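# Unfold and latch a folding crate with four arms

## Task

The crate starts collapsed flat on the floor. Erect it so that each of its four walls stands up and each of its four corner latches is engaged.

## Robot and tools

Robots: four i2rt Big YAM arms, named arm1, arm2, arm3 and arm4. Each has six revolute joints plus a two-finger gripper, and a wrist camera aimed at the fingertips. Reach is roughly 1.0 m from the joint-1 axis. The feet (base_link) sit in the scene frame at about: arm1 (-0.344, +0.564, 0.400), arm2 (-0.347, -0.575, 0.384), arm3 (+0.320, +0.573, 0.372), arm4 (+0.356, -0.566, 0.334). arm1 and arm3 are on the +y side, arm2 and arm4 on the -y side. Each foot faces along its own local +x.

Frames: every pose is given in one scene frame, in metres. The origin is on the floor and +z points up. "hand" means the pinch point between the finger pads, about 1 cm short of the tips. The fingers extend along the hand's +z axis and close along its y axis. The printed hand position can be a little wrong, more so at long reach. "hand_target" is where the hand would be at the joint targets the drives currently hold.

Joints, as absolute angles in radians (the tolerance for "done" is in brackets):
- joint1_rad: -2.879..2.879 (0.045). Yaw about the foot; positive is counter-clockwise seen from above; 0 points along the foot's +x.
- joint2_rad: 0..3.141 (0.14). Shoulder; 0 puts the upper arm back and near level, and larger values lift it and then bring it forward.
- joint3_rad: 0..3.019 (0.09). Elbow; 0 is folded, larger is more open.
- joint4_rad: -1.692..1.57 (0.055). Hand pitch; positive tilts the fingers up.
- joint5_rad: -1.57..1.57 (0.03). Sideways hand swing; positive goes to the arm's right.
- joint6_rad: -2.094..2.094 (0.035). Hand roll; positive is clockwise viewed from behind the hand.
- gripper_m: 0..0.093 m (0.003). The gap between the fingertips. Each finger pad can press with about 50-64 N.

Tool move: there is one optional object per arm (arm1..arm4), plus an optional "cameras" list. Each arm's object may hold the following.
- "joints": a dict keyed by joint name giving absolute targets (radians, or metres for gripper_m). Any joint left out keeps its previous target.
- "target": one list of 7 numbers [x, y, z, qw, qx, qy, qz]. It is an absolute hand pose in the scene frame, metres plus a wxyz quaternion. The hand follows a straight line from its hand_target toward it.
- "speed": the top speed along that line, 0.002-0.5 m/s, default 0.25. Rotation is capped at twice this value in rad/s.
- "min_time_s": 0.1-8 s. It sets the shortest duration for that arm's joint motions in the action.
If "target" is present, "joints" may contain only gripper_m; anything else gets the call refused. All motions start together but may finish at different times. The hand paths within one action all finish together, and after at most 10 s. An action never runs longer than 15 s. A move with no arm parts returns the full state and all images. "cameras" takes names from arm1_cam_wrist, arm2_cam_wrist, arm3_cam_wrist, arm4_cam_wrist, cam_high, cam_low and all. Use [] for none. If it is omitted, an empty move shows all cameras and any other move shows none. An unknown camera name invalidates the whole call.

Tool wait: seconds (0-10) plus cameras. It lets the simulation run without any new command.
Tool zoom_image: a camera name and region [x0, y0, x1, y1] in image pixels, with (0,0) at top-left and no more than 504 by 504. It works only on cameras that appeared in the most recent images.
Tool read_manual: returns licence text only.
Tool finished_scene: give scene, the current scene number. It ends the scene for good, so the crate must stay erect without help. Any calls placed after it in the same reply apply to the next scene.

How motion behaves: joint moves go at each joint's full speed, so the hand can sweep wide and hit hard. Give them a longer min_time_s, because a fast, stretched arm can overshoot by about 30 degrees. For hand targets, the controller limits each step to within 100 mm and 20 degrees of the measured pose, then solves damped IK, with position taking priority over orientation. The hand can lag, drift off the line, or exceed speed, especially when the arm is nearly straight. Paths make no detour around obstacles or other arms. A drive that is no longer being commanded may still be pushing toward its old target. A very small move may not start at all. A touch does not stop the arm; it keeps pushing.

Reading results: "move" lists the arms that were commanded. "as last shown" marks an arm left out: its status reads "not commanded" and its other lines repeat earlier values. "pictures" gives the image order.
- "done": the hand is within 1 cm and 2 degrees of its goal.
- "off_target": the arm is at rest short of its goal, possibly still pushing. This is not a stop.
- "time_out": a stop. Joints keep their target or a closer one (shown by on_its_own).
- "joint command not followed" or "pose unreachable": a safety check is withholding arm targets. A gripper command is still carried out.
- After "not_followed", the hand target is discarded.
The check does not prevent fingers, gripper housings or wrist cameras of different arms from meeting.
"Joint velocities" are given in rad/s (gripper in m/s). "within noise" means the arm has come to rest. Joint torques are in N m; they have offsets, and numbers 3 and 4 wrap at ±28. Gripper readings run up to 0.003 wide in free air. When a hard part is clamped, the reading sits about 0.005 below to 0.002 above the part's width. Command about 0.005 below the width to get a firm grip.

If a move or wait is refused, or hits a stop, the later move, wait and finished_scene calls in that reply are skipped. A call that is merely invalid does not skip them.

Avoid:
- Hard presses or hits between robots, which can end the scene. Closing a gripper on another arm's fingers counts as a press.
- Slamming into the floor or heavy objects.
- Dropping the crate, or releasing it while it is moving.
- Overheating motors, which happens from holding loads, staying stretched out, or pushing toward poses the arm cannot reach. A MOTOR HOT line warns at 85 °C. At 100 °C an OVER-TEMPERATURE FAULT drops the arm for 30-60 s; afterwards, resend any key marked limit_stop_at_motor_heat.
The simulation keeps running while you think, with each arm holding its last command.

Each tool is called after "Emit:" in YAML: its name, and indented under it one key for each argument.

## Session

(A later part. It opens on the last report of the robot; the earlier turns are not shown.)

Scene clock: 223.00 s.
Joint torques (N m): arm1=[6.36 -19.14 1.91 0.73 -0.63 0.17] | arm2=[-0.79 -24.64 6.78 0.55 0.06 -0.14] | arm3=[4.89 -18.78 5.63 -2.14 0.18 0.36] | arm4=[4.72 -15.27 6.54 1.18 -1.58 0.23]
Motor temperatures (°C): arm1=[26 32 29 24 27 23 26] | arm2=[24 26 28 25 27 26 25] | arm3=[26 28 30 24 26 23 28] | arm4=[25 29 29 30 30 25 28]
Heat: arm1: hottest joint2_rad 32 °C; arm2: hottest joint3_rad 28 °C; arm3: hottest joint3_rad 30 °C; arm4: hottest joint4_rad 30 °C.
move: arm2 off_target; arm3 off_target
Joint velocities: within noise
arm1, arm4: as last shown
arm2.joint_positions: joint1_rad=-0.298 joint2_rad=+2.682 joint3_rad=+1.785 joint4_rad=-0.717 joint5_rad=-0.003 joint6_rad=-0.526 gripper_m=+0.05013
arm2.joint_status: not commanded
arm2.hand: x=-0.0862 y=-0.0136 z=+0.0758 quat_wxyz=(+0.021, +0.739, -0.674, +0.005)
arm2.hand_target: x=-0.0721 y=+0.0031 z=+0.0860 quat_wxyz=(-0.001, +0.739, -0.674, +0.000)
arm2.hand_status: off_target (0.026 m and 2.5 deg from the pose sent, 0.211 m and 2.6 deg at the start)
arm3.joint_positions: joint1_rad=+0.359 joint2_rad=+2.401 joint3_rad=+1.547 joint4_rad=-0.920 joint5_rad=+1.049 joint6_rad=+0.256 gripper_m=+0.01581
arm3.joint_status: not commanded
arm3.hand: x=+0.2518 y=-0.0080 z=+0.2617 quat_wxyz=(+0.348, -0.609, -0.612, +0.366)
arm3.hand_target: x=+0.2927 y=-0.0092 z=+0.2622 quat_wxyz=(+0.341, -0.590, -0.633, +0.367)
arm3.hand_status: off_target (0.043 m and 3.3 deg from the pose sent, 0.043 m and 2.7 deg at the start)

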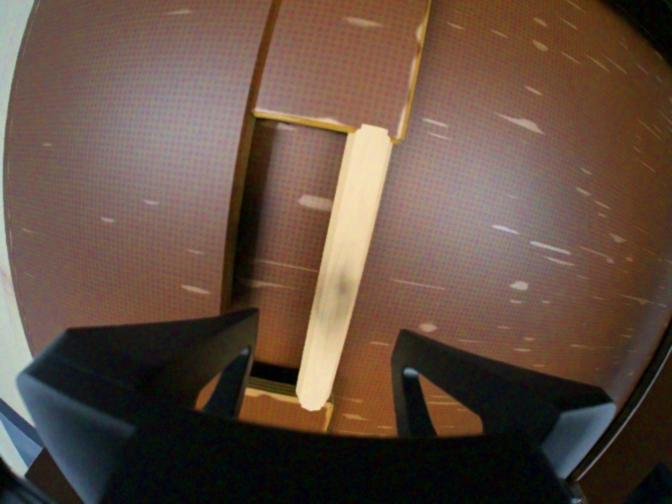

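Emit:
move:
  arm2: {"target": [-0.066, 0.004, 0.05, 0, 0.7373, -0.6756, 0], "speed": 0.15}
  cameras: ["arm2_cam_wrist"]

Emit:
move:
  arm2: {"joints": {"gripper_m": 0.0125}}
  cameras: ["arm2_cam_wrist", "cam_high", "cam_low"]

Scene clock: 227.97 s.
Joint torques (N m): arm1=[5.83 -19.31 1.85 0.75 -0.66 0.17] | arm2=[-0.91 -24.59 6.75 0.53 0.03 -0.13] | arm3=[4.89 -18.84 5.61 -2.17 0.23 0.38] | arm4=[4.72 -15.27 6.54 1.18 -1.58 0.23]
Motor temperatures (°C): arm1=[26 32 29 24 27 23 26] | arm2=[24 27 28 25 27 26 25] | arm3=[26 28 30 24 26 23 28] | arm4=[25 29 29 30 30 25 28]
Heat: arm1: hottest joint2_rad 32 °C; arm2: hottest joint3_rad 28 °C; arm3: hottest joint3_rad 30 °C; arm4: hottest joint4_rad 30 °C.
move: arm2 off_target
Joint velocities: within noise
arm1, arm3, arm4: as last shown
arm2.joint_positions: joint1_rad=-0.315 joint2_rad=+2.762 joint3_rad=+1.852 joint4_rad=-0.702 joint5_rad=-0.003 joint6_rad=-0.529 gripper_m=+0.05013
arm2.joint_status: not commanded
arm2.hand: x=-0.0748 y=-0.0140 z=+0.0431 quat_wxyz=(+0.019, +0.734, -0.679, +0.005)
arm2.hand_target: x=-0.0621 y=+0.0009 z=+0.0500 quat_wxyz=(+0.000, +0.735, -0.678, +0.000)
arm2.hand_status: off_target (0.021 m and 2.3 deg from the pose sent, 0.037 m and 2.5 deg at the start)

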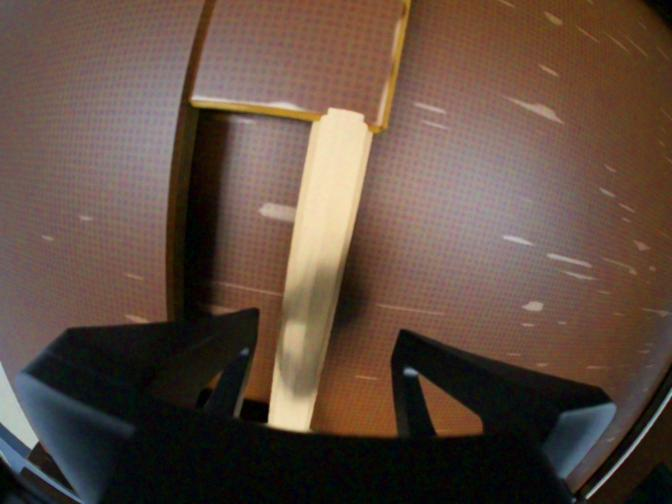

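Scene clock: 228.73 s.
Joint torques (N m): arm1=[6.18 -18.9 2.06 0.73 -0.63 0.14] | arm2=[-0.85 -24.59 6.75 0.72 0.04 -0.13] | arm3=[5.3 -18.78 5.63 -2.18 0.18 0.38] | arm4=[4.66 -15.27 6.54 1.18 -1.58 0.23]
Motor temperatures (°C): arm1=[26 32 29 24 27 23 26] | arm2=[24 27 28 25 27 26 25] | arm3=[26 28 30 24 26 23 28] | arm4=[25 29 29 30 30 25 28]
Heat: arm1: hottest joint2_rad 32 °C; arm2: hottest joint3_rad 28 °C; arm3: hottest joint3_rad 30 °C; arm4: hottest joint4_rad 30 °C.
move: arm2 done
Joint velocities: within noise
arm1, arm3, arm4: as last shown
arm2.joint_positions: joint1_rad=-0.302 joint2_rad=+2.762 joint3_rad=+1.852 joint4_rad=-0.708 joint5_rad=-0.010 joint6_rad=-0.529 gripper_m=+0.01462
arm2.joint_status: all done
arm2.hand: x=-0.0835 y=-0.0116 z=+0.0432 quat_wxyz=(+0.023, +0.738, -0.674, +0.002)
arm2.hand_target: x=-0.0697 y=+0.0044 z=+0.0501 quat_wxyz=(+0.002, +0.738, -0.674, -0.003)
arm2.hand_status: not commanded

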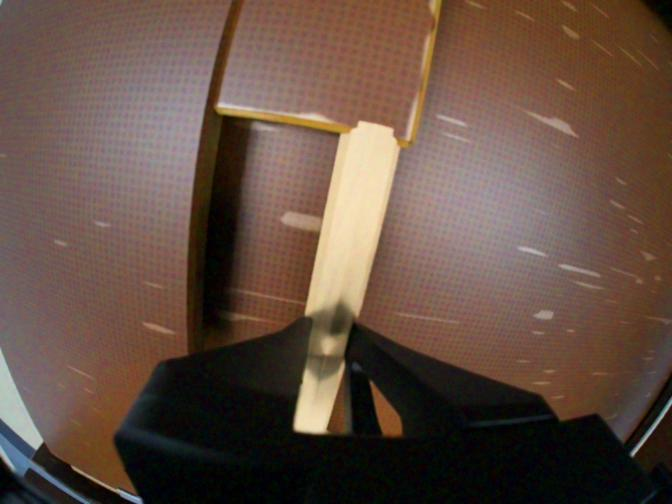

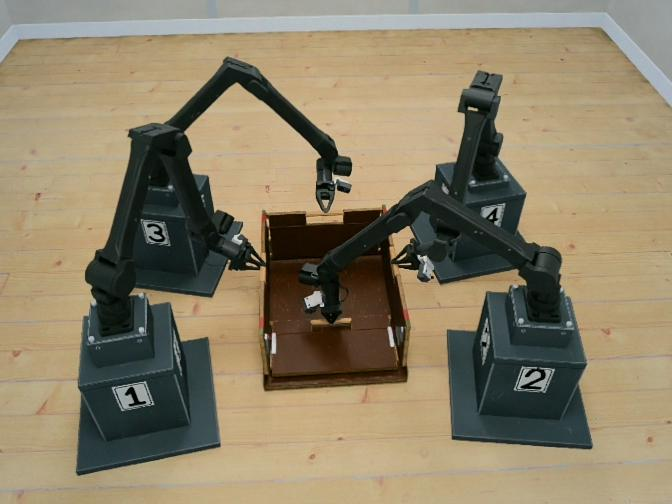

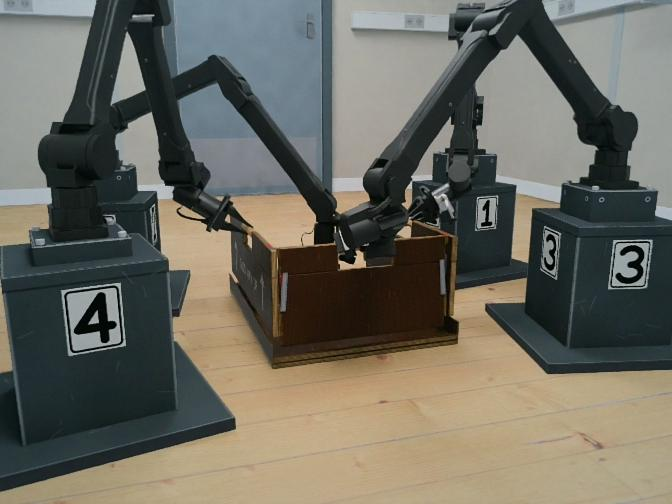

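Emit:
move:
  arm2: {"target": [-0.1025, 0.0, 0.171, -0.128, 0.7261, -0.6653, 0.1173], "speed": 0.15, "joints": {"gripper_m": 0.0105}}

Emit:
move:
  arm2: {"target": [-0.176, -0.005, 0.242, -0.2217, 0.7032, -0.6443, 0.2032], "speed": 0.15}
  cameras: ["arm2_cam_wrist", "cam_high", "cam_low"]

Scene clock: 235.50 s.
Joint torques (N m): arm1=[6.24 -19.31 2.06 0.68 -0.61 0.14] | arm2=[-0.21 -27.63 4.12 0.29 0.49 0.02] | arm3=[5.07 -19.37 5.67 -2.14 0.22 0.36] | arm4=[4.72 -15.27 6.54 1.18 -1.57 0.23]
Motor temperatures (°C): arm1=[26 32 29 24 27 23 26] | arm2=[24 28 28 25 27 26 25] | arm3=[26 28 30 24 26 23 28] | arm4=[25 29 29 30 30 25 28]
Heat: arm1: hottest joint2_rad 32 °C; arm2: hottest joint2_rad 28 °C; arm3: hottest joint3_rad 30 °C; arm4: hottest joint4_rad 30 °C.
move: arm2 off_target
Joint velocities: within noise
arm1, arm3, arm4: as last shown
arm2.joint_positions: joint1_rad=-0.177 joint2_rad=+2.496 joint3_rad=+1.533 joint4_rad=-0.505 joint5_rad=+0.312 joint6_rad=-0.428 gripper_m=+0.01364
arm2.joint_status: gripper_m off_target (ended at +0.01363, target +0.01050)
arm2.hand: x=-0.1082 y=-0.0134 z=+0.1365 quat_wxyz=(-0.109, +0.731, -0.662, +0.122)
arm2.hand_target: x=-0.1007 y=+0.0017 z=+0.1693 quat_wxyz=(-0.132, +0.726, -0.665, +0.115)
arm2.hand_status: off_target (0.037 m and 2.3 deg from the pose sent, 0.130 m and 21.9 deg at the start)
pictures: none

Scene clock: 237.10 s.
Joint torques (N m): arm1=[6.01 -19.14 1.91 0.7 -0.64 0.17] | arm2=[-0.21 -23.47 4.81 0.14 0.54 0.14] | arm3=[5.07 -19.02 5.63 -2.04 0.21 0.39] | arm4=[4.66 -15.27 6.54 1.18 -1.57 0.23]
Motor temperatures (°C): arm1=[26 32 29 24 27 23 26] | arm2=[24 28 28 25 27 26 25] | arm3=[26 28 30 24 26 23 28] | arm4=[25 28 29 30 30 25 28]
Heat: arm1: hottest joint2_rad 32 °C; arm2: hottest joint2_rad 28 °C; arm3: hottest joint3_rad 30 °C; arm4: hottest joint4_rad 30 °C.
move: arm2 off_target
Joint velocities: within noise
arm1.joint_positions: joint1_rad=+0.841 joint2_rad=+2.271 joint3_rad=+0.841 joint4_rad=+0.385 joint5_rad=+0.869 joint6_rad=-0.661 gripper_m=+0.01678
arm1.joint_status: not commanded
arm1.hand: x=-0.0167 y=+0.2084 z=+0.2371 quat_wxyz=(+0.039, -0.057, -0.879, +0.471)
arm1.hand_target: x=+0.0139 y=+0.2346 z=+0.2379 quat_wxyz=(+0.012, -0.023, -0.886, +0.462)
arm1.hand_status: not commanded
arm2.joint_positions: joint1_rad=+0.007 joint2_rad=+2.303 joint3_rad=+1.369 joint4_rad=-0.513 joint5_rad=+0.593 joint6_rad=-0.280 gripper_m=+0.01066
arm2.joint_status: not commanded
arm2.hand: x=-0.1752 y=-0.0128 z=+0.2273 quat_wxyz=(-0.210, +0.712, -0.636, +0.211)
arm2.hand_target: x=-0.1715 y=-0.0075 z=+0.2420 quat_wxyz=(-0.218, +0.705, -0.642, +0.208)
arm2.hand_status: off_target (0.017 m and 2.2 deg from the pose sent, 0.126 m and 16.4 deg at the start)
arm3.joint_positions: joint1_rad=+0.359 joint2_rad=+2.401 joint3_rad=+1.547 joint4_rad=-0.920 joint5_rad=+1.051 joint6_rad=+0.256 gripper_m=+0.01581
arm3.joint_status: not commanded
arm3.hand: x=+0.2516 y=-0.0080 z=+0.2619 quat_wxyz=(+0.348, -0.608, -0.612, +0.366)
arm3.hand_target: x=+0.2926 y=-0.0093 z=+0.2624 quat_wxyz=(+0.342, -0.590, -0.633, +0.368)
arm3.hand_status: not commanded
arm4: as last shown

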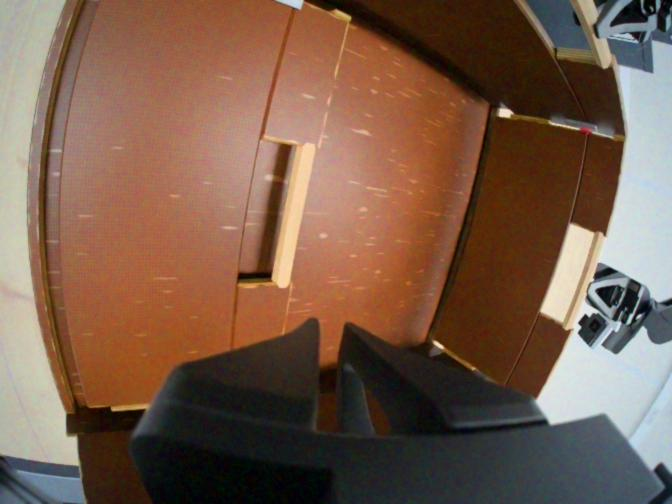

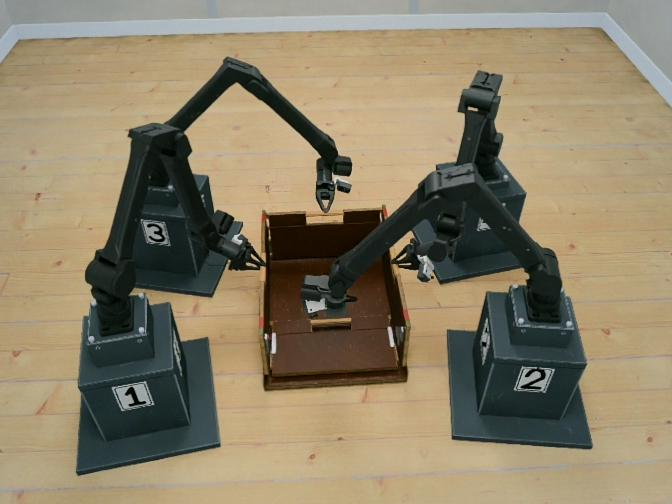

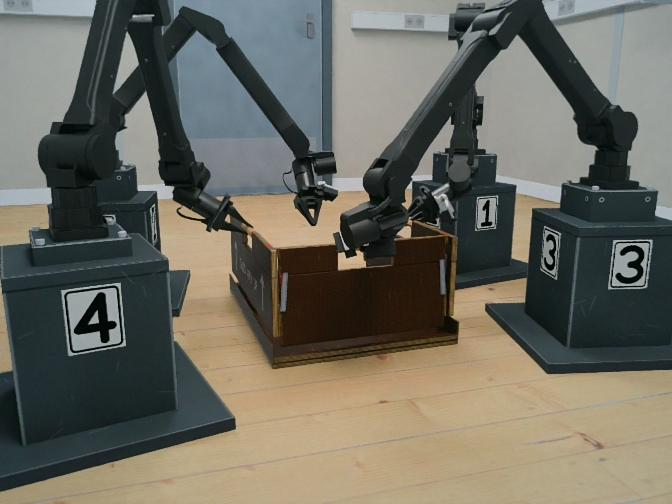

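Emit:
zoom_image:
  camera: "arm2_cam_wrist"
  region: [470, 70, 650, 205]

Emit:
zoom_image:
  camera: "arm2_cam_wrist"
  region: [400, 320, 580, 455]

Scaled by 2.800 from the camera's image (finer frame: 960x720).

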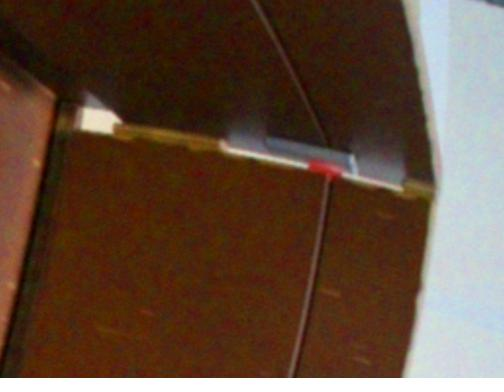

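Scaled by 2.800 from the camera's image (finer frame: 960x720).

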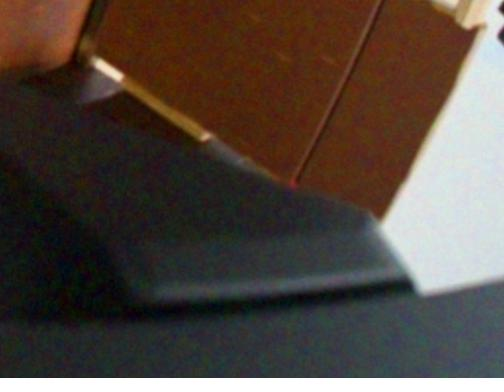

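Emit:
move:
  arm2: {"target": [-0.069, 0.004, 0.11, 0, 0.7373, -0.6756, 0], "speed": 0.2, "joints": {"gripper_m": 0.05}}

Emit:
move:
  arm2: {"target": [-0.069, 0.004, 0.04, 0, 0.7373, -0.6756, 0], "speed": 0.15}
  cameras: ["arm2_cam_wrist"]

Emit:
move:
  arm2: {"joints": {"gripper_m": 0.008}}
  cameras: ["arm2_cam_wrist"]

Scene clock: 244.77 s.
Joint torques (N m): arm1=[6.24 -18.61 2.04 0.88 -0.61 0.2] | arm2=[0.5 -24 7.09 -0.08 -0.17 -0.11] | arm3=[5.13 -19.66 5.65 -2.17 0.19 0.37] | arm4=[4.72 -15.27 6.53 1.17 -1.57 0.23]
Motor temperatures (°C): arm1=[26 32 29 24 27 23 26] | arm2=[24 28 28 25 27 26 25] | arm3=[26 27 30 24 26 23 28] | arm4=[25 28 29 30 31 25 28]
Heat: arm1: hottest joint2_rad 32 °C; arm2: hottest joint2_rad 28 °C; arm3: hottest joint3_rad 30 °C; arm4: hottest joint5_rad 31 °C.
move: arm2 off_target
Joint velocities: within noise
arm1, arm3: as last shown
arm2.joint_positions: joint1_rad=-0.310 joint2_rad=+2.621 joint3_rad=+1.754 joint4_rad=-0.720 joint5_rad=+0.003 joint6_rad=-0.515 gripper_m=+0.04986
arm2.joint_status: all done
arm2.hand: x=-0.0746 y=-0.0095 z=+0.1055 quat_wxyz=(+0.007, +0.731, -0.682, +0.004)
arm2.hand_target: x=-0.0726 y=+0.0040 z=+0.1104 quat_wxyz=(-0.001, +0.736, -0.677, +0.000)
arm2.hand_status: off_target (0.015 m and 1.4 deg from the pose sent, 0.159 m and 34.7 deg at the start)
arm4.joint_positions: joint1_rad=+0.890 joint2_rad=+2.105 joint3_rad=+0.940 joint4_rad=+0.066 joint5_rad=+0.921 joint6_rad=-0.628 gripper_m=+0.01631
arm4.joint_status: not commanded
arm4.hand: x=-0.0306 y=-0.2124 z=+0.2454 quat_wxyz=(-0.478, +0.877, -0.036, +0.048)
arm4.hand_target: x=-0.0578 y=-0.2274 z=+0.2386 quat_wxyz=(-0.462, +0.886, -0.019, +0.016)
arm4.hand_status: not commanded
pictures: none

Scene clock: 246.13 s.
Joint torques (N m): arm1=[6.07 -18.84 1.91 0.72 -0.6 0.17] | arm2=[-0.09 -25.29 6.52 0.53 -0.17 -0.13] | arm3=[5.3 -19.43 5.65 -2.07 0.15 0.38] | arm4=[4.72 -15.27 6.54 1.18 -1.57 0.23]
Motor temperatures (°C): arm1=[26 32 29 24 27 23 26] | arm2=[24 28 28 25 27 26 25] | arm3=[26 27 30 24 26 23 28] | arm4=[25 28 29 30 31 25 28]
Heat: arm1: hottest joint2_rad 32 °C; arm2: hottest joint2_rad 28 °C; arm3: hottest joint3_rad 30 °C; arm4: hottest joint5_rad 31 °C.
move: arm2 off_target
Joint velocities: within noise
arm1, arm3, arm4: as last shown
arm2.joint_positions: joint1_rad=-0.310 joint2_rad=+2.791 joint3_rad=+1.863 joint4_rad=-0.691 joint5_rad=+0.002 joint6_rad=-0.524 gripper_m=+0.04986
arm2.joint_status: not commanded
arm2.hand: x=-0.0790 y=-0.0180 z=+0.0279 quat_wxyz=(+0.022, +0.734, -0.679, +0.008)
arm2.hand_target: x=-0.0693 y=+0.0033 z=+0.0408 quat_wxyz=(+0.000, +0.737, -0.676, +0.000)
arm2.hand_status: off_target (0.027 m and 2.8 deg from the pose sent, 0.067 m and 1.4 deg at the start)

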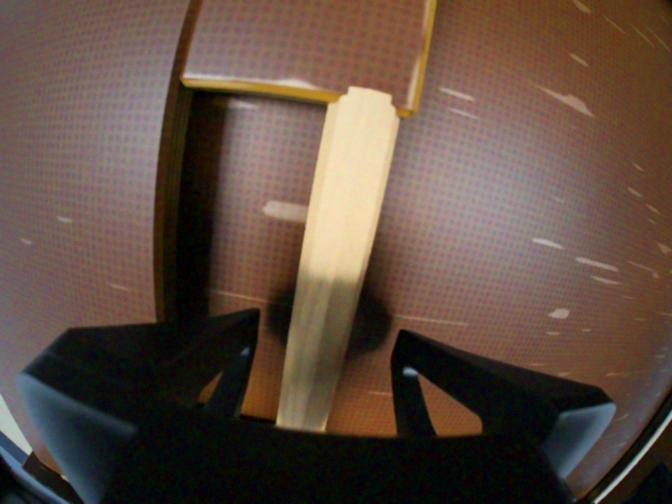

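Scene clock: 246.87 s.
Joint torques (N m): arm1=[5.83 -18.84 1.96 0.72 -0.61 0.15] | arm2=[-0.32 -25.41 6.53 0.66 0.19 -0.14] | arm3=[5.13 -18.61 5.64 -2.19 0.2 0.37] | arm4=[4.72 -15.27 6.54 1.18 -1.57 0.23]
Motor temperatures (°C): arm1=[26 32 29 24 27 23 26] | arm2=[24 28 28 25 27 26 25] | arm3=[26 27 30 24 26 23 28] | arm4=[25 28 29 30 31 25 28]
Heat: arm1: hottest joint2_rad 32 °C; arm2: hottest joint2_rad 28 °C; arm3: hottest joint3_rad 30 °C; arm4: hottest joint5_rad 31 °C.
move: arm2 off_target
Joint velocities: within noise
arm1, arm3, arm4: as last shown
arm2.joint_positions: joint1_rad=-0.307 joint2_rad=+2.791 joint3_rad=+1.863 joint4_rad=-0.696 joint5_rad=-0.013 joint6_rad=-0.524 gripper_m=+0.01710
arm2.joint_status: gripper_m off_target (ended at +0.01713, target +0.00800)
arm2.hand: x=-0.0836 y=-0.0171 z=+0.0280 quat_wxyz=(+0.027, +0.735, -0.678, +0.002)
arm2.hand_target: x=-0.0708 y=+0.0037 z=+0.0408 quat_wxyz=(+0.001, +0.737, -0.676, -0.003)
arm2.hand_status: not commanded

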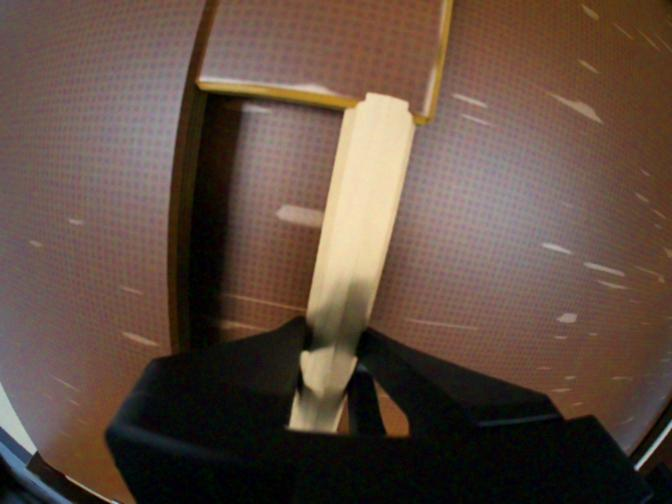

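Emit:
move:
  arm2: {"target": [-0.1025, 0.0, 0.158, -0.128, 0.7261, -0.6653, 0.1173], "speed": 0.15}

Emit:
move:
  arm2: {"target": [-0.176, -0.005, 0.232, -0.2217, 0.7032, -0.6443, 0.2032], "speed": 0.15}
  cameras: ["arm2_cam_wrist", "cam_high"]

Scene clock: 250.53 s.
Joint torques (N m): arm1=[5.54 -19.14 1.92 0.91 -0.63 0.17] | arm2=[0.56 -28.45 3.88 0.08 -0.02 -0.08] | arm3=[5.3 -19.19 5.55 -2.04 0.18 0.36] | arm4=[4.72 -15.27 6.54 1.18 -1.58 0.23]
Motor temperatures (°C): arm1=[26 32 29 24 27 23 26] | arm2=[24 29 27 25 27 26 25] | arm3=[26 27 30 24 26 23 28] | arm4=[25 28 29 30 31 25 28]
Heat: arm1: hottest joint2_rad 32 °C; arm2: hottest joint2_rad 29 °C; arm3: hottest joint3_rad 30 °C; arm4: hottest joint5_rad 31 °C.
move: arm2 off_target
Joint velocities: within noise
arm1, arm3, arm4: as last shown
arm2.joint_positions: joint1_rad=-0.184 joint2_rad=+2.533 joint3_rad=+1.544 joint4_rad=-0.481 joint5_rad=+0.333 joint6_rad=-0.418 gripper_m=+0.01710
arm2.joint_status: not commanded
arm2.hand: x=-0.1013 y=-0.0188 z=+0.1193 quat_wxyz=(-0.113, +0.724, -0.668, +0.132)
arm2.hand_target: x=-0.1003 y=+0.0014 z=+0.1562 quat_wxyz=(-0.134, +0.725, -0.665, +0.119)
arm2.hand_status: off_target (0.043 m and 2.4 deg from the pose sent, 0.133 m and 22.2 deg at the start)
pictures: none

Scene clock: 252.00 s.
Joint torques (N m): arm1=[5.66 -19.55 1.91 0.81 -0.63 0.19] | arm2=[0.97 -26.05 4.3 -0.25 0.22 0.06] | arm3=[5.19 -18.9 5.6 -2.1 0.17 0.4] | arm4=[4.72 -15.27 6.53 1.18 -1.58 0.23]
Motor temperatures (°C): arm1=[26 32 29 24 27 23 26] | arm2=[24 29 27 24 27 26 25] | arm3=[26 27 30 24 26 23 28] | arm4=[25 28 29 30 31 25 28]
Heat: arm1: hottest joint2_rad 32 °C; arm2: hottest joint2_rad 29 °C; arm3: hottest joint3_rad 30 °C; arm4: hottest joint5_rad 31 °C.
move: arm2 off_target
Joint velocities: within noise
arm1, arm3, arm4: as last shown
arm2.joint_positions: joint1_rad=-0.013 joint2_rad=+2.355 joint3_rad=+1.378 joint4_rad=-0.482 joint5_rad=+0.591 joint6_rad=-0.264 gripper_m=+0.01694
arm2.joint_status: not commanded
arm2.hand: x=-0.1649 y=-0.0204 z=+0.2013 quat_wxyz=(-0.204, +0.702, -0.648, +0.214)
arm2.hand_target: x=-0.1705 y=-0.0071 z=+0.2304 quat_wxyz=(-0.218, +0.701, -0.648, +0.202)
arm2.hand_status: off_target (0.036 m and 2.4 deg from the pose sent, 0.136 m and 15.4 deg at the start)

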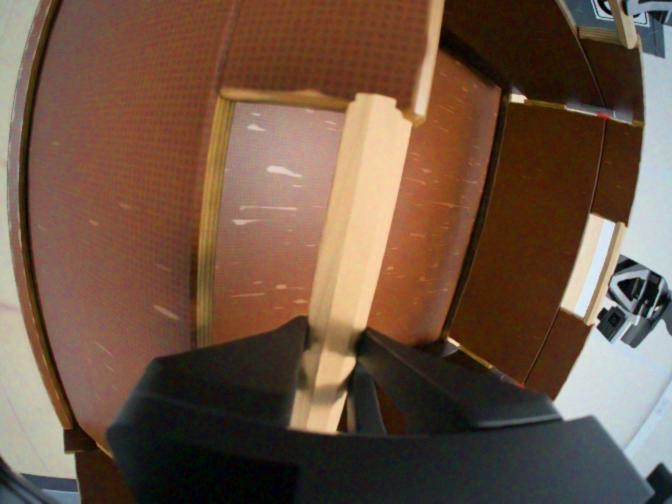

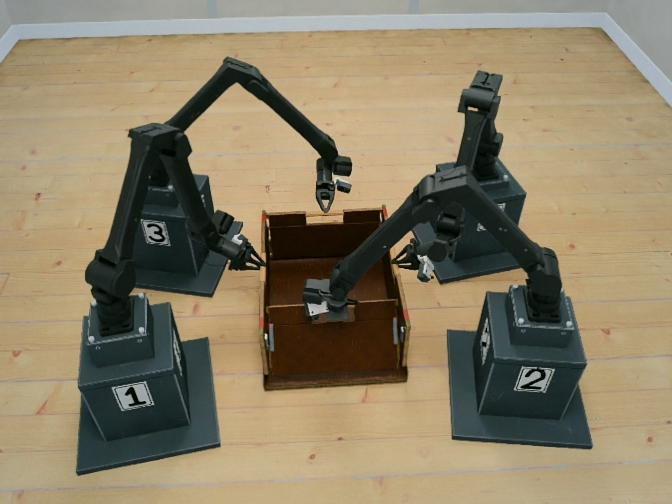

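Emit:
move:
  arm2: {"target": [-0.245, -0.012, 0.262, -0.294, 0.6762, -0.6196, 0.2694], "speed": 0.15}

Emit:
move:
  arm2: {"target": [-0.315, -0.015, 0.258, -0.3574, 0.6448, -0.5909, 0.3275], "speed": 0.12}
  cameras: ["all"]

Emit:
zoom_image:
  camera: "cam_high"
  region: [230, 180, 430, 400]

Scene clock: 254.97 s.
Joint torques (N m): arm1=[5.83 -19.43 1.92 0.81 -0.65 0.16] | arm2=[2.37 -25.64 4.38 -0.88 0.04 0.16] | arm3=[3.84 -19.31 5.61 -1.81 0.23 0.24] | arm4=[4.66 -15.27 6.54 1.17 -1.58 0.23]
Motor temperatures (°C): arm1=[26 32 29 24 27 23 26] | arm2=[24 29 27 24 27 26 25] | arm3=[26 27 30 24 26 23 28] | arm4=[25 28 29 30 31 25 28]
Heat: arm1: hottest joint2_rad 32 °C; arm2: hottest joint2_rad 29 °C; arm3: hottest joint3_rad 30 °C; arm4: hottest joint5_rad 31 °C.
move: arm2 off_target
Joint velocities: within noise
arm1, arm4: as last shown
arm2.joint_positions: joint1_rad=+0.153 joint2_rad=+2.332 joint3_rad=+1.352 joint4_rad=-0.559 joint5_rad=+0.839 joint6_rad=-0.086 gripper_m=+0.01686
arm2.joint_status: not commanded
arm2.hand: x=-0.2259 y=-0.0219 z=+0.2348 quat_wxyz=(-0.289, +0.673, -0.616, +0.288)
arm2.hand_target: x=-0.2431 y=-0.0101 z=+0.2621 quat_wxyz=(-0.298, +0.677, -0.615, +0.272)
arm2.hand_status: off_target (0.035 m and 2.3 deg from the pose sent, 0.101 m and 12.9 deg at the start)
arm3.joint_positions: joint1_rad=+0.377 joint2_rad=+2.403 joint3_rad=+1.549 joint4_rad=-0.929 joint5_rad=+1.053 joint6_rad=+0.270 gripper_m=+0.01575
arm3.joint_status: not commanded
arm3.hand: x=+0.2620 y=-0.0081 z=+0.2620 quat_wxyz=(+0.346, -0.605, -0.614, +0.370)
arm3.hand_target: x=+0.2928 y=-0.0100 z=+0.2630 quat_wxyz=(+0.341, -0.590, -0.632, +0.369)
arm3.hand_status: not commanded
arm4.hand_target: x=-0.0578 y=-0.2273 z=+0.2386 quat_wxyz=(-0.462, +0.886, -0.019, +0.016)
pictures: none

Scene clock: 256.57 s.
Joint torques (N m): arm1=[5.66 -19.25 1.95 0.76 -0.67 0.14] | arm2=[4.25 -22.95 5.29 -1.1 -0.12 0.48] | arm3=[3.55 -19.31 5.5 -1.77 0.2 0.27] | arm4=[4.66 -15.27 6.54 1.17 -1.58 0.23]
Motor temperatures (°C): arm1=[26 32 28 24 27 23 26] | arm2=[24 29 27 25 27 26 25] | arm3=[26 27 30 24 26 23 28] | arm4=[25 28 29 30 31 25 28]
Heat: arm1: hottest joint2_rad 32 °C; arm2: hottest joint2_rad 29 °C; arm3: hottest joint3_rad 30 °C; arm4: hottest joint5_rad 31 °C.
move: arm2 off_target
Joint velocities: within noise
arm1, arm3, arm4: as last shown
arm1.hand_target: x=+0.0139 y=+0.2346 z=+0.2379 quat_wxyz=(+0.012, -0.022, -0.886, +0.462)
arm2.joint_positions: joint1_rad=+0.294 joint2_rad=+2.395 joint3_rad=+1.438 joint4_rad=-0.800 joint5_rad=+1.017 joint6_rad=+0.180 gripper_m=+0.01685
arm2.joint_status: not commanded
arm2.hand: x=-0.2841 y=-0.0231 z=+0.2473 quat_wxyz=(-0.349, +0.640, -0.590, +0.347)
arm2.hand_target: x=-0.3138 y=-0.0148 z=+0.2576 quat_wxyz=(-0.358, +0.645, -0.590, +0.327)
arm2.hand_status: off_target (0.034 m and 2.5 deg from the pose sent, 0.092 m and 10.1 deg at the start)
pictures: arm1_cam_wrist, arm2_cam_wrist, arm3_cam_wrist, arm4_cam_wrist, cam_high, cam_low

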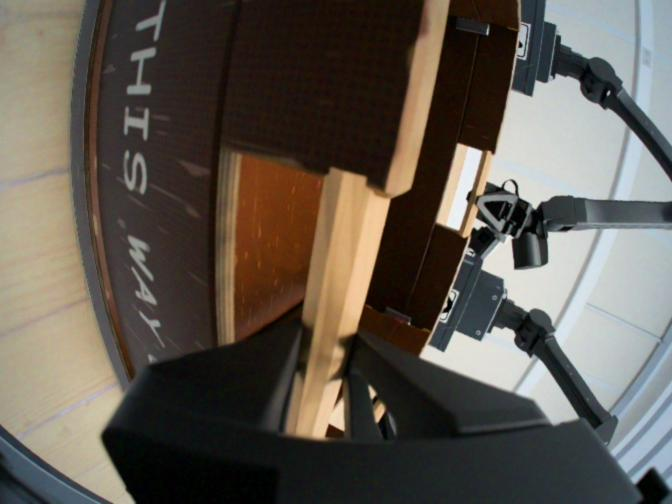

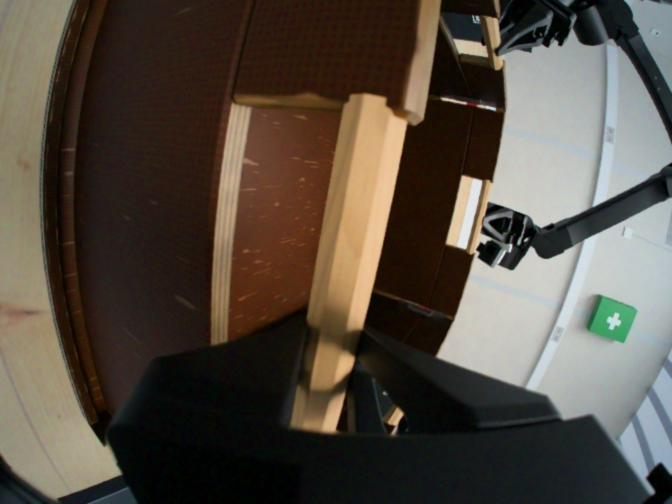

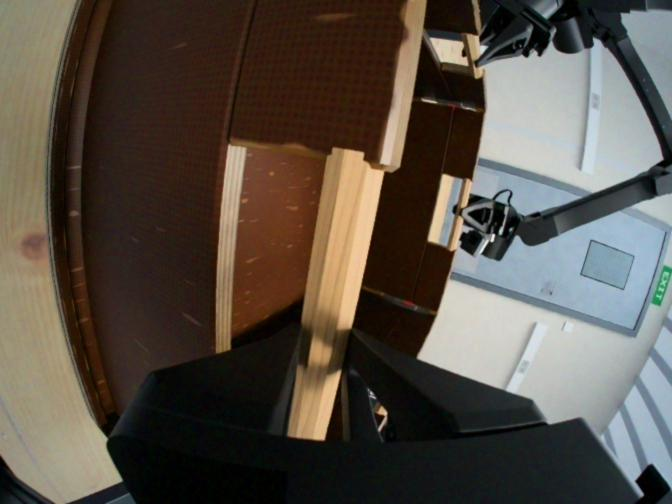

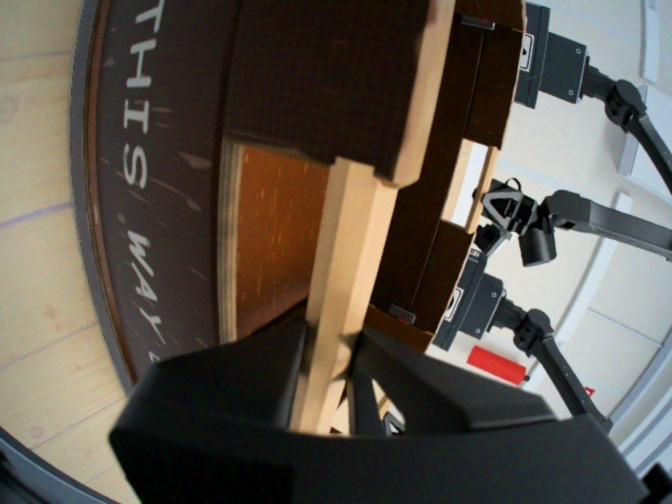

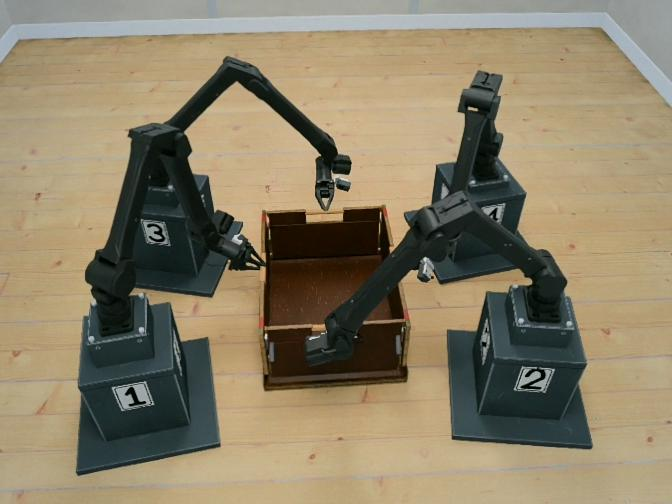

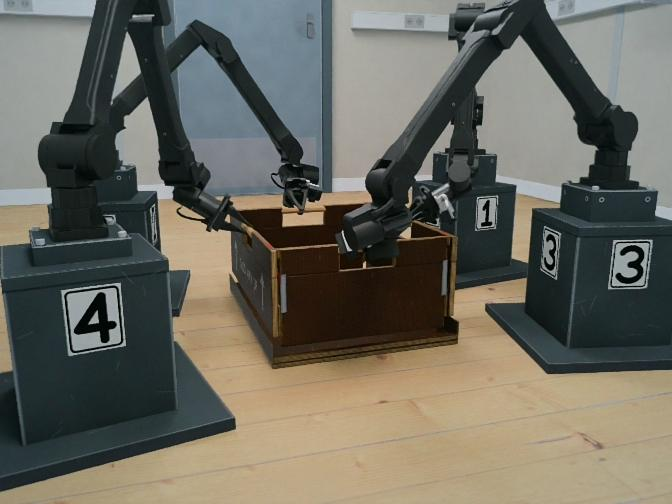

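Scaled by 2.291 from the camera's image (finer frame: 960x720).

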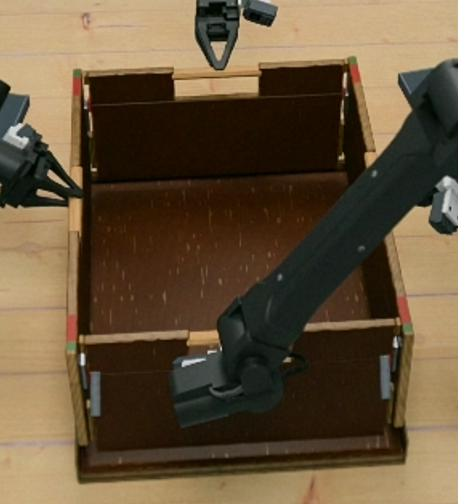

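Emit:
move:
  arm2: {"target": [-0.342, -0.016, 0.258, -0.3830, 0.6301, -0.5774, 0.3510], "speed": 0.12}
  cameras: ["cam_high", "cam_low", "arm3_cam_wrist", "arm2_cam_wrist"]

Emit:
zoom_image:
  camera: "cam_high"
  region: [230, 180, 430, 400]

Emit:
zoom_image:
  camera: "arm3_cam_wrist"
  region: [340, 60, 520, 380]

Emit:
zoom_image:
  camera: "arm2_cam_wrist"
  region: [340, 60, 540, 380]

Scene clock: 263.70 s.
Joint torques (N m): arm1=[6.01 -19.55 1.81 0.75 -0.67 0.17] | arm2=[6.53 -23.06 5.18 -1.28 -0.01 0.64] | arm3=[3.02 -19.43 5.72 -1.87 0.22 0.25] | arm4=[4.66 -15.27 6.54 1.18 -1.58 0.23]
Motor temperatures (°C): arm1=[26 32 28 24 27 23 26] | arm2=[24 29 27 25 27 26 25] | arm3=[26 28 30 24 26 23 28] | arm4=[25 28 29 30 31 25 28]
Heat: arm1: hottest joint2_rad 32 °C; arm2: hottest joint2_rad 29 °C; arm3: hottest joint3_rad 30 °C; arm4: hottest joint5_rad 31 °C.
move: arm2 off_target
Joint velocities: within noise
arm1.joint_positions: joint1_rad=+0.841 joint2_rad=+2.271 joint3_rad=+0.841 joint4_rad=+0.385 joint5_rad=+0.869 joint6_rad=-0.661 gripper_m=+0.01678
arm1.joint_status: not commanded
arm1.hand: x=-0.0167 y=+0.2084 z=+0.2371 quat_wxyz=(+0.039, -0.057, -0.879, +0.471)
arm1.hand_target: x=+0.0141 y=+0.2346 z=+0.2379 quat_wxyz=(+0.012, -0.022, -0.886, +0.462)
arm1.hand_status: not commanded
arm2.joint_positions: joint1_rad=+0.327 joint2_rad=+2.446 joint3_rad=+1.506 joint4_rad=-0.946 joint5_rad=+1.074 joint6_rad=+0.310 gripper_m=+0.01685
arm2.joint_status: not commanded
arm2.hand: x=-0.2966 y=-0.0231 z=+0.2478 quat_wxyz=(-0.366, +0.623, -0.582, +0.374)
arm2.hand_target: x=-0.3401 y=-0.0168 z=+0.2573 quat_wxyz=(-0.382, +0.631, -0.577, +0.349)
arm2.hand_status: off_target (0.047 m and 3.4 deg from the pose sent, 0.059 m and 4.3 deg at the start)
arm3.joint_positions: joint1_rad=+0.377 joint2_rad=+2.403 joint3_rad=+1.547 joint4_rad=-0.929 joint5_rad=+1.053 joint6_rad=+0.270 gripper_m=+0.01575
arm3.joint_status: not commanded
arm3.hand: x=+0.2619 y=-0.0075 z=+0.2617 quat_wxyz=(+0.346, -0.604, -0.615, +0.370)
arm3.hand_target: x=+0.2927 y=-0.0093 z=+0.2626 quat_wxyz=(+0.342, -0.589, -0.632, +0.369)
arm3.hand_status: not commanded
arm4: as last shown
pictures: arm2_cam_wrist, arm3_cam_wrist, cam_high, cam_low

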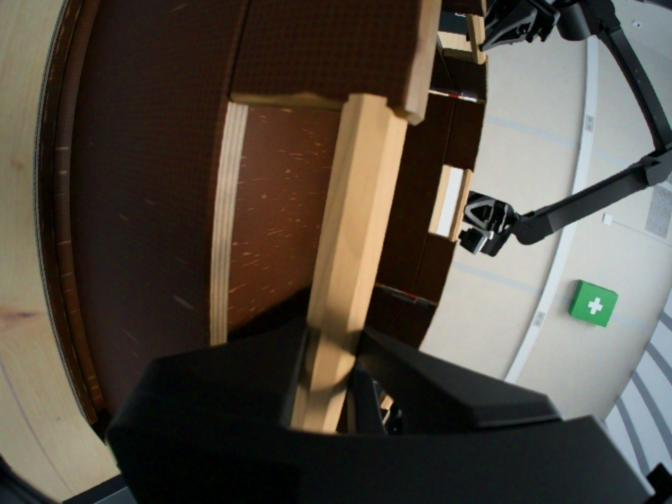

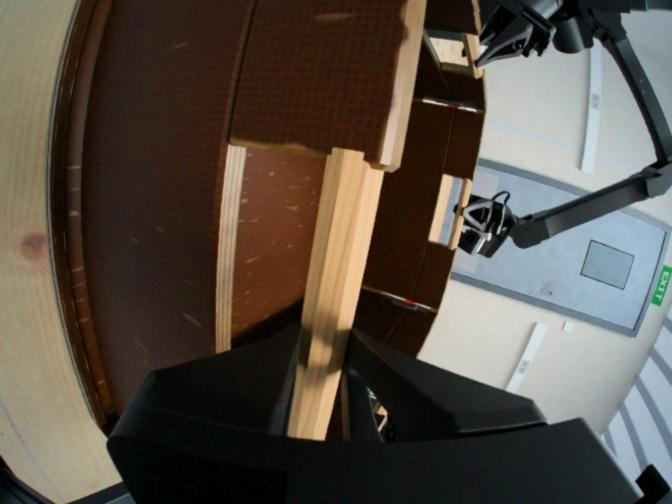

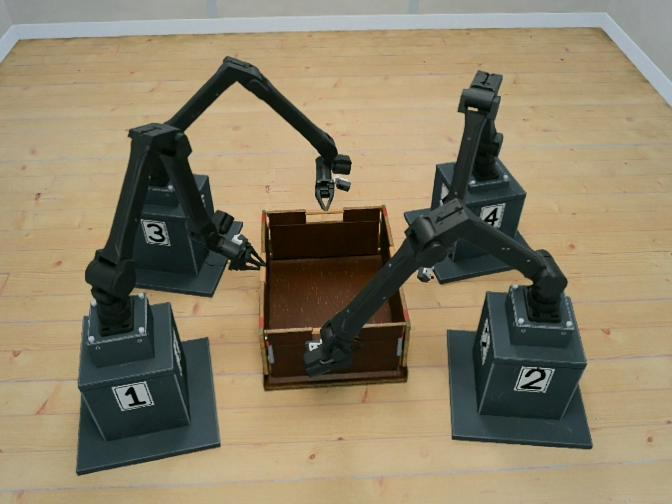

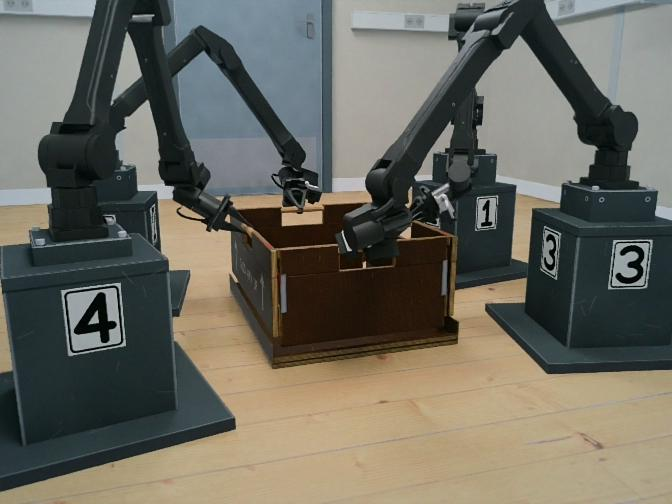

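Scaled by 2.291 from the camera's image (finer frame: 960x720).

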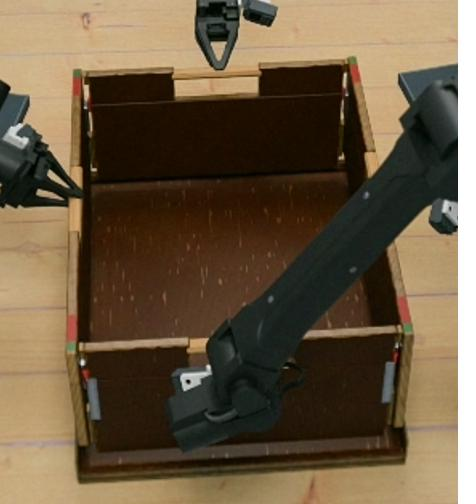

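Scaled by 1.575 from the camera's image (finer frame: 960x720).

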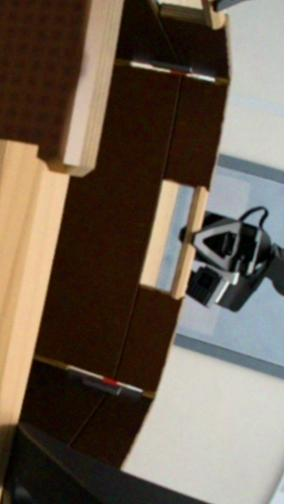

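Scaled by 1.575 from the camera's image (finer frame: 960x720).

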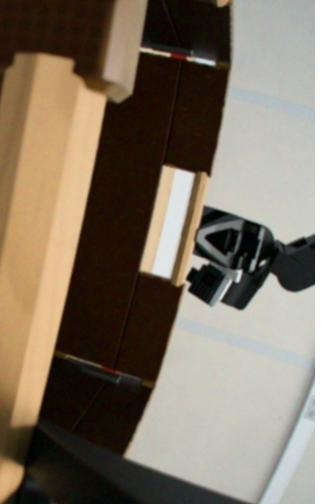

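Emit:
move:
  arm1: {"target": [0.005, 0.195, 0.238, -0.012, 0.0232, 0.8867, -0.4616], "speed": 0.08}
  arm4: {"target": [-0.045, -0.195, 0.240, -0.4614, 0.8868, -0.0155, 0.0161], "speed": 0.08}
  cameras: ["cam_high", "cam_low", "arm3_cam_wrist", "arm2_cam_wrist"]

Emit:
zoom_image:
  camera: "cam_high"
  region: [230, 180, 430, 400]

Emit:
zoom_image:
  camera: "arm3_cam_wrist"
  region: [340, 60, 520, 380]

Emit:
zoom_image:
  camera: "arm2_cam_wrist"
  region: [340, 60, 540, 380]

Scene clock: 268.17 s.
Joint torques (N m): arm1=[-1.38 -18.26 3.99 2.28 -1.55 -0.45] | arm2=[6.59 -23.06 5.16 -1.39 -0.01 0.66] | arm3=[3.84 -19.6 5.53 -1.76 0.22 0.27] | arm4=[0.44 -14.62 7.53 2.54 -1.91 -0.4]
Motor temperatures (°C): arm1=[26 32 28 24 27 23 26] | arm2=[24 30 27 25 27 26 25] | arm3=[26 28 30 24 26 23 28] | arm4=[25 28 29 30 31 25 29]
Heat: arm1: hottest joint2_rad 32 °C; arm2: hottest joint2_rad 30 °C; arm3: hottest joint3_rad 30 °C; arm4: hottest joint5_rad 31 °C.
move: arm1 off_target; arm4 off_target
Joint velocities: within noise
arm1.joint_positions: joint1_rad=+0.829 joint2_rad=+2.269 joint3_rad=+0.833 joint4_rad=+0.423 joint5_rad=+0.843 joint6_rad=-0.701 gripper_m=+0.01678
arm1.joint_status: not commanded
arm1.hand: x=-0.0159 y=+0.2047 z=+0.2375 quat_wxyz=(+0.030, -0.048, -0.882, +0.469)
arm1.hand_target: x=+0.0049 y=+0.1952 z=+0.2390 quat_wxyz=(+0.012, -0.025, -0.886, +0.463)
arm1.hand_status: off_target (0.023 m and 3.7 deg from the pose sent, 0.026 m and 5.2 deg at the start)
arm2, arm3: as last shown
arm4.joint_positions: joint1_rad=+0.881 joint2_rad=+2.096 joint3_rad=+0.922 joint4_rad=+0.112 joint5_rad=+0.891 joint6_rad=-0.668 gripper_m=+0.01631
arm4.joint_status: not commanded
arm4.hand: x=-0.0304 y=-0.2107 z=+0.2460 quat_wxyz=(-0.474, +0.880, -0.027, +0.037)
arm4.hand_target: x=-0.0480 y=-0.1996 z=+0.2414 quat_wxyz=(-0.462, +0.887, -0.012, +0.014)
arm4.hand_status: off_target (0.022 m and 3.1 deg from the pose sent, 0.023 m and 4.8 deg at the start)
pictures: arm2_cam_wrist, arm3_cam_wrist, cam_high, cam_low

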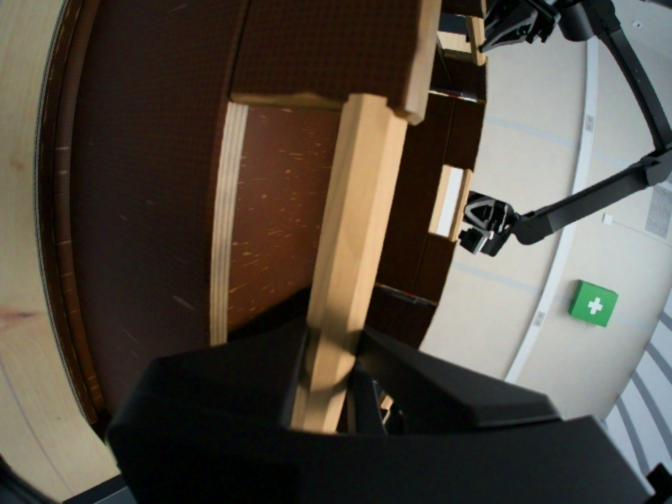

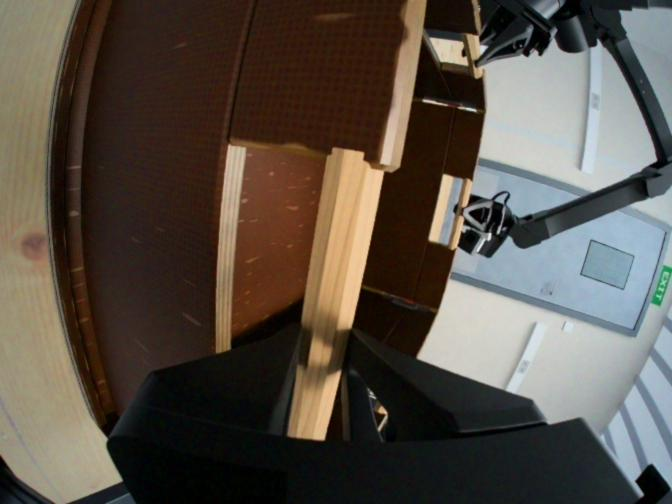

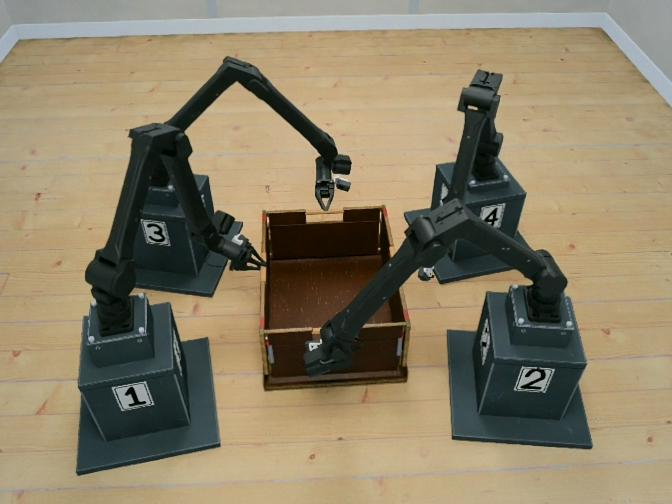

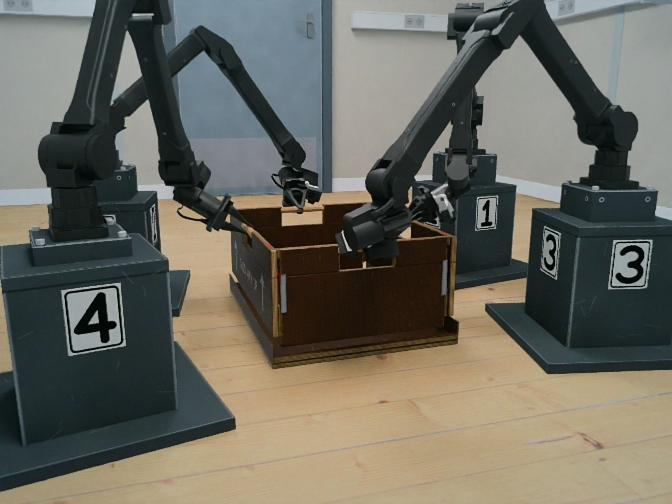

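Scaled by 2.291 from the camera's image (finer frame: 960x720).

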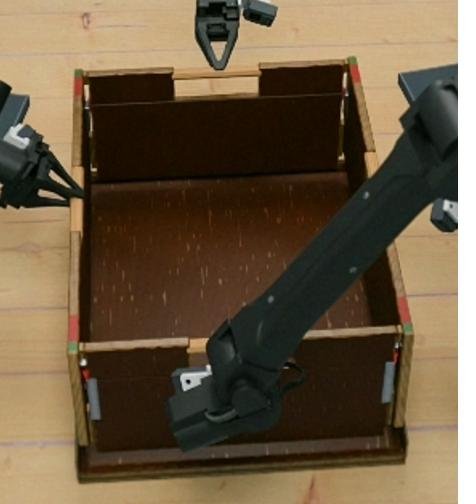

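Scaled by 1.575 from the camera's image (finer frame: 960x720).

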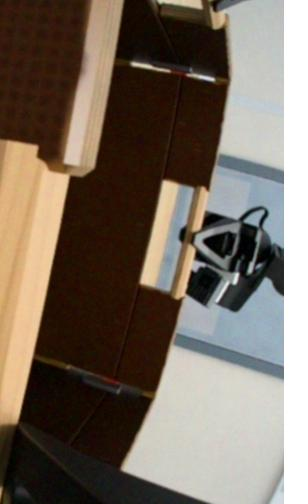

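Scaled by 1.575 from the camera's image (finer frame: 960x720).

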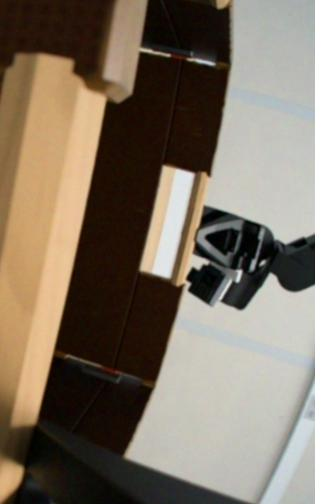

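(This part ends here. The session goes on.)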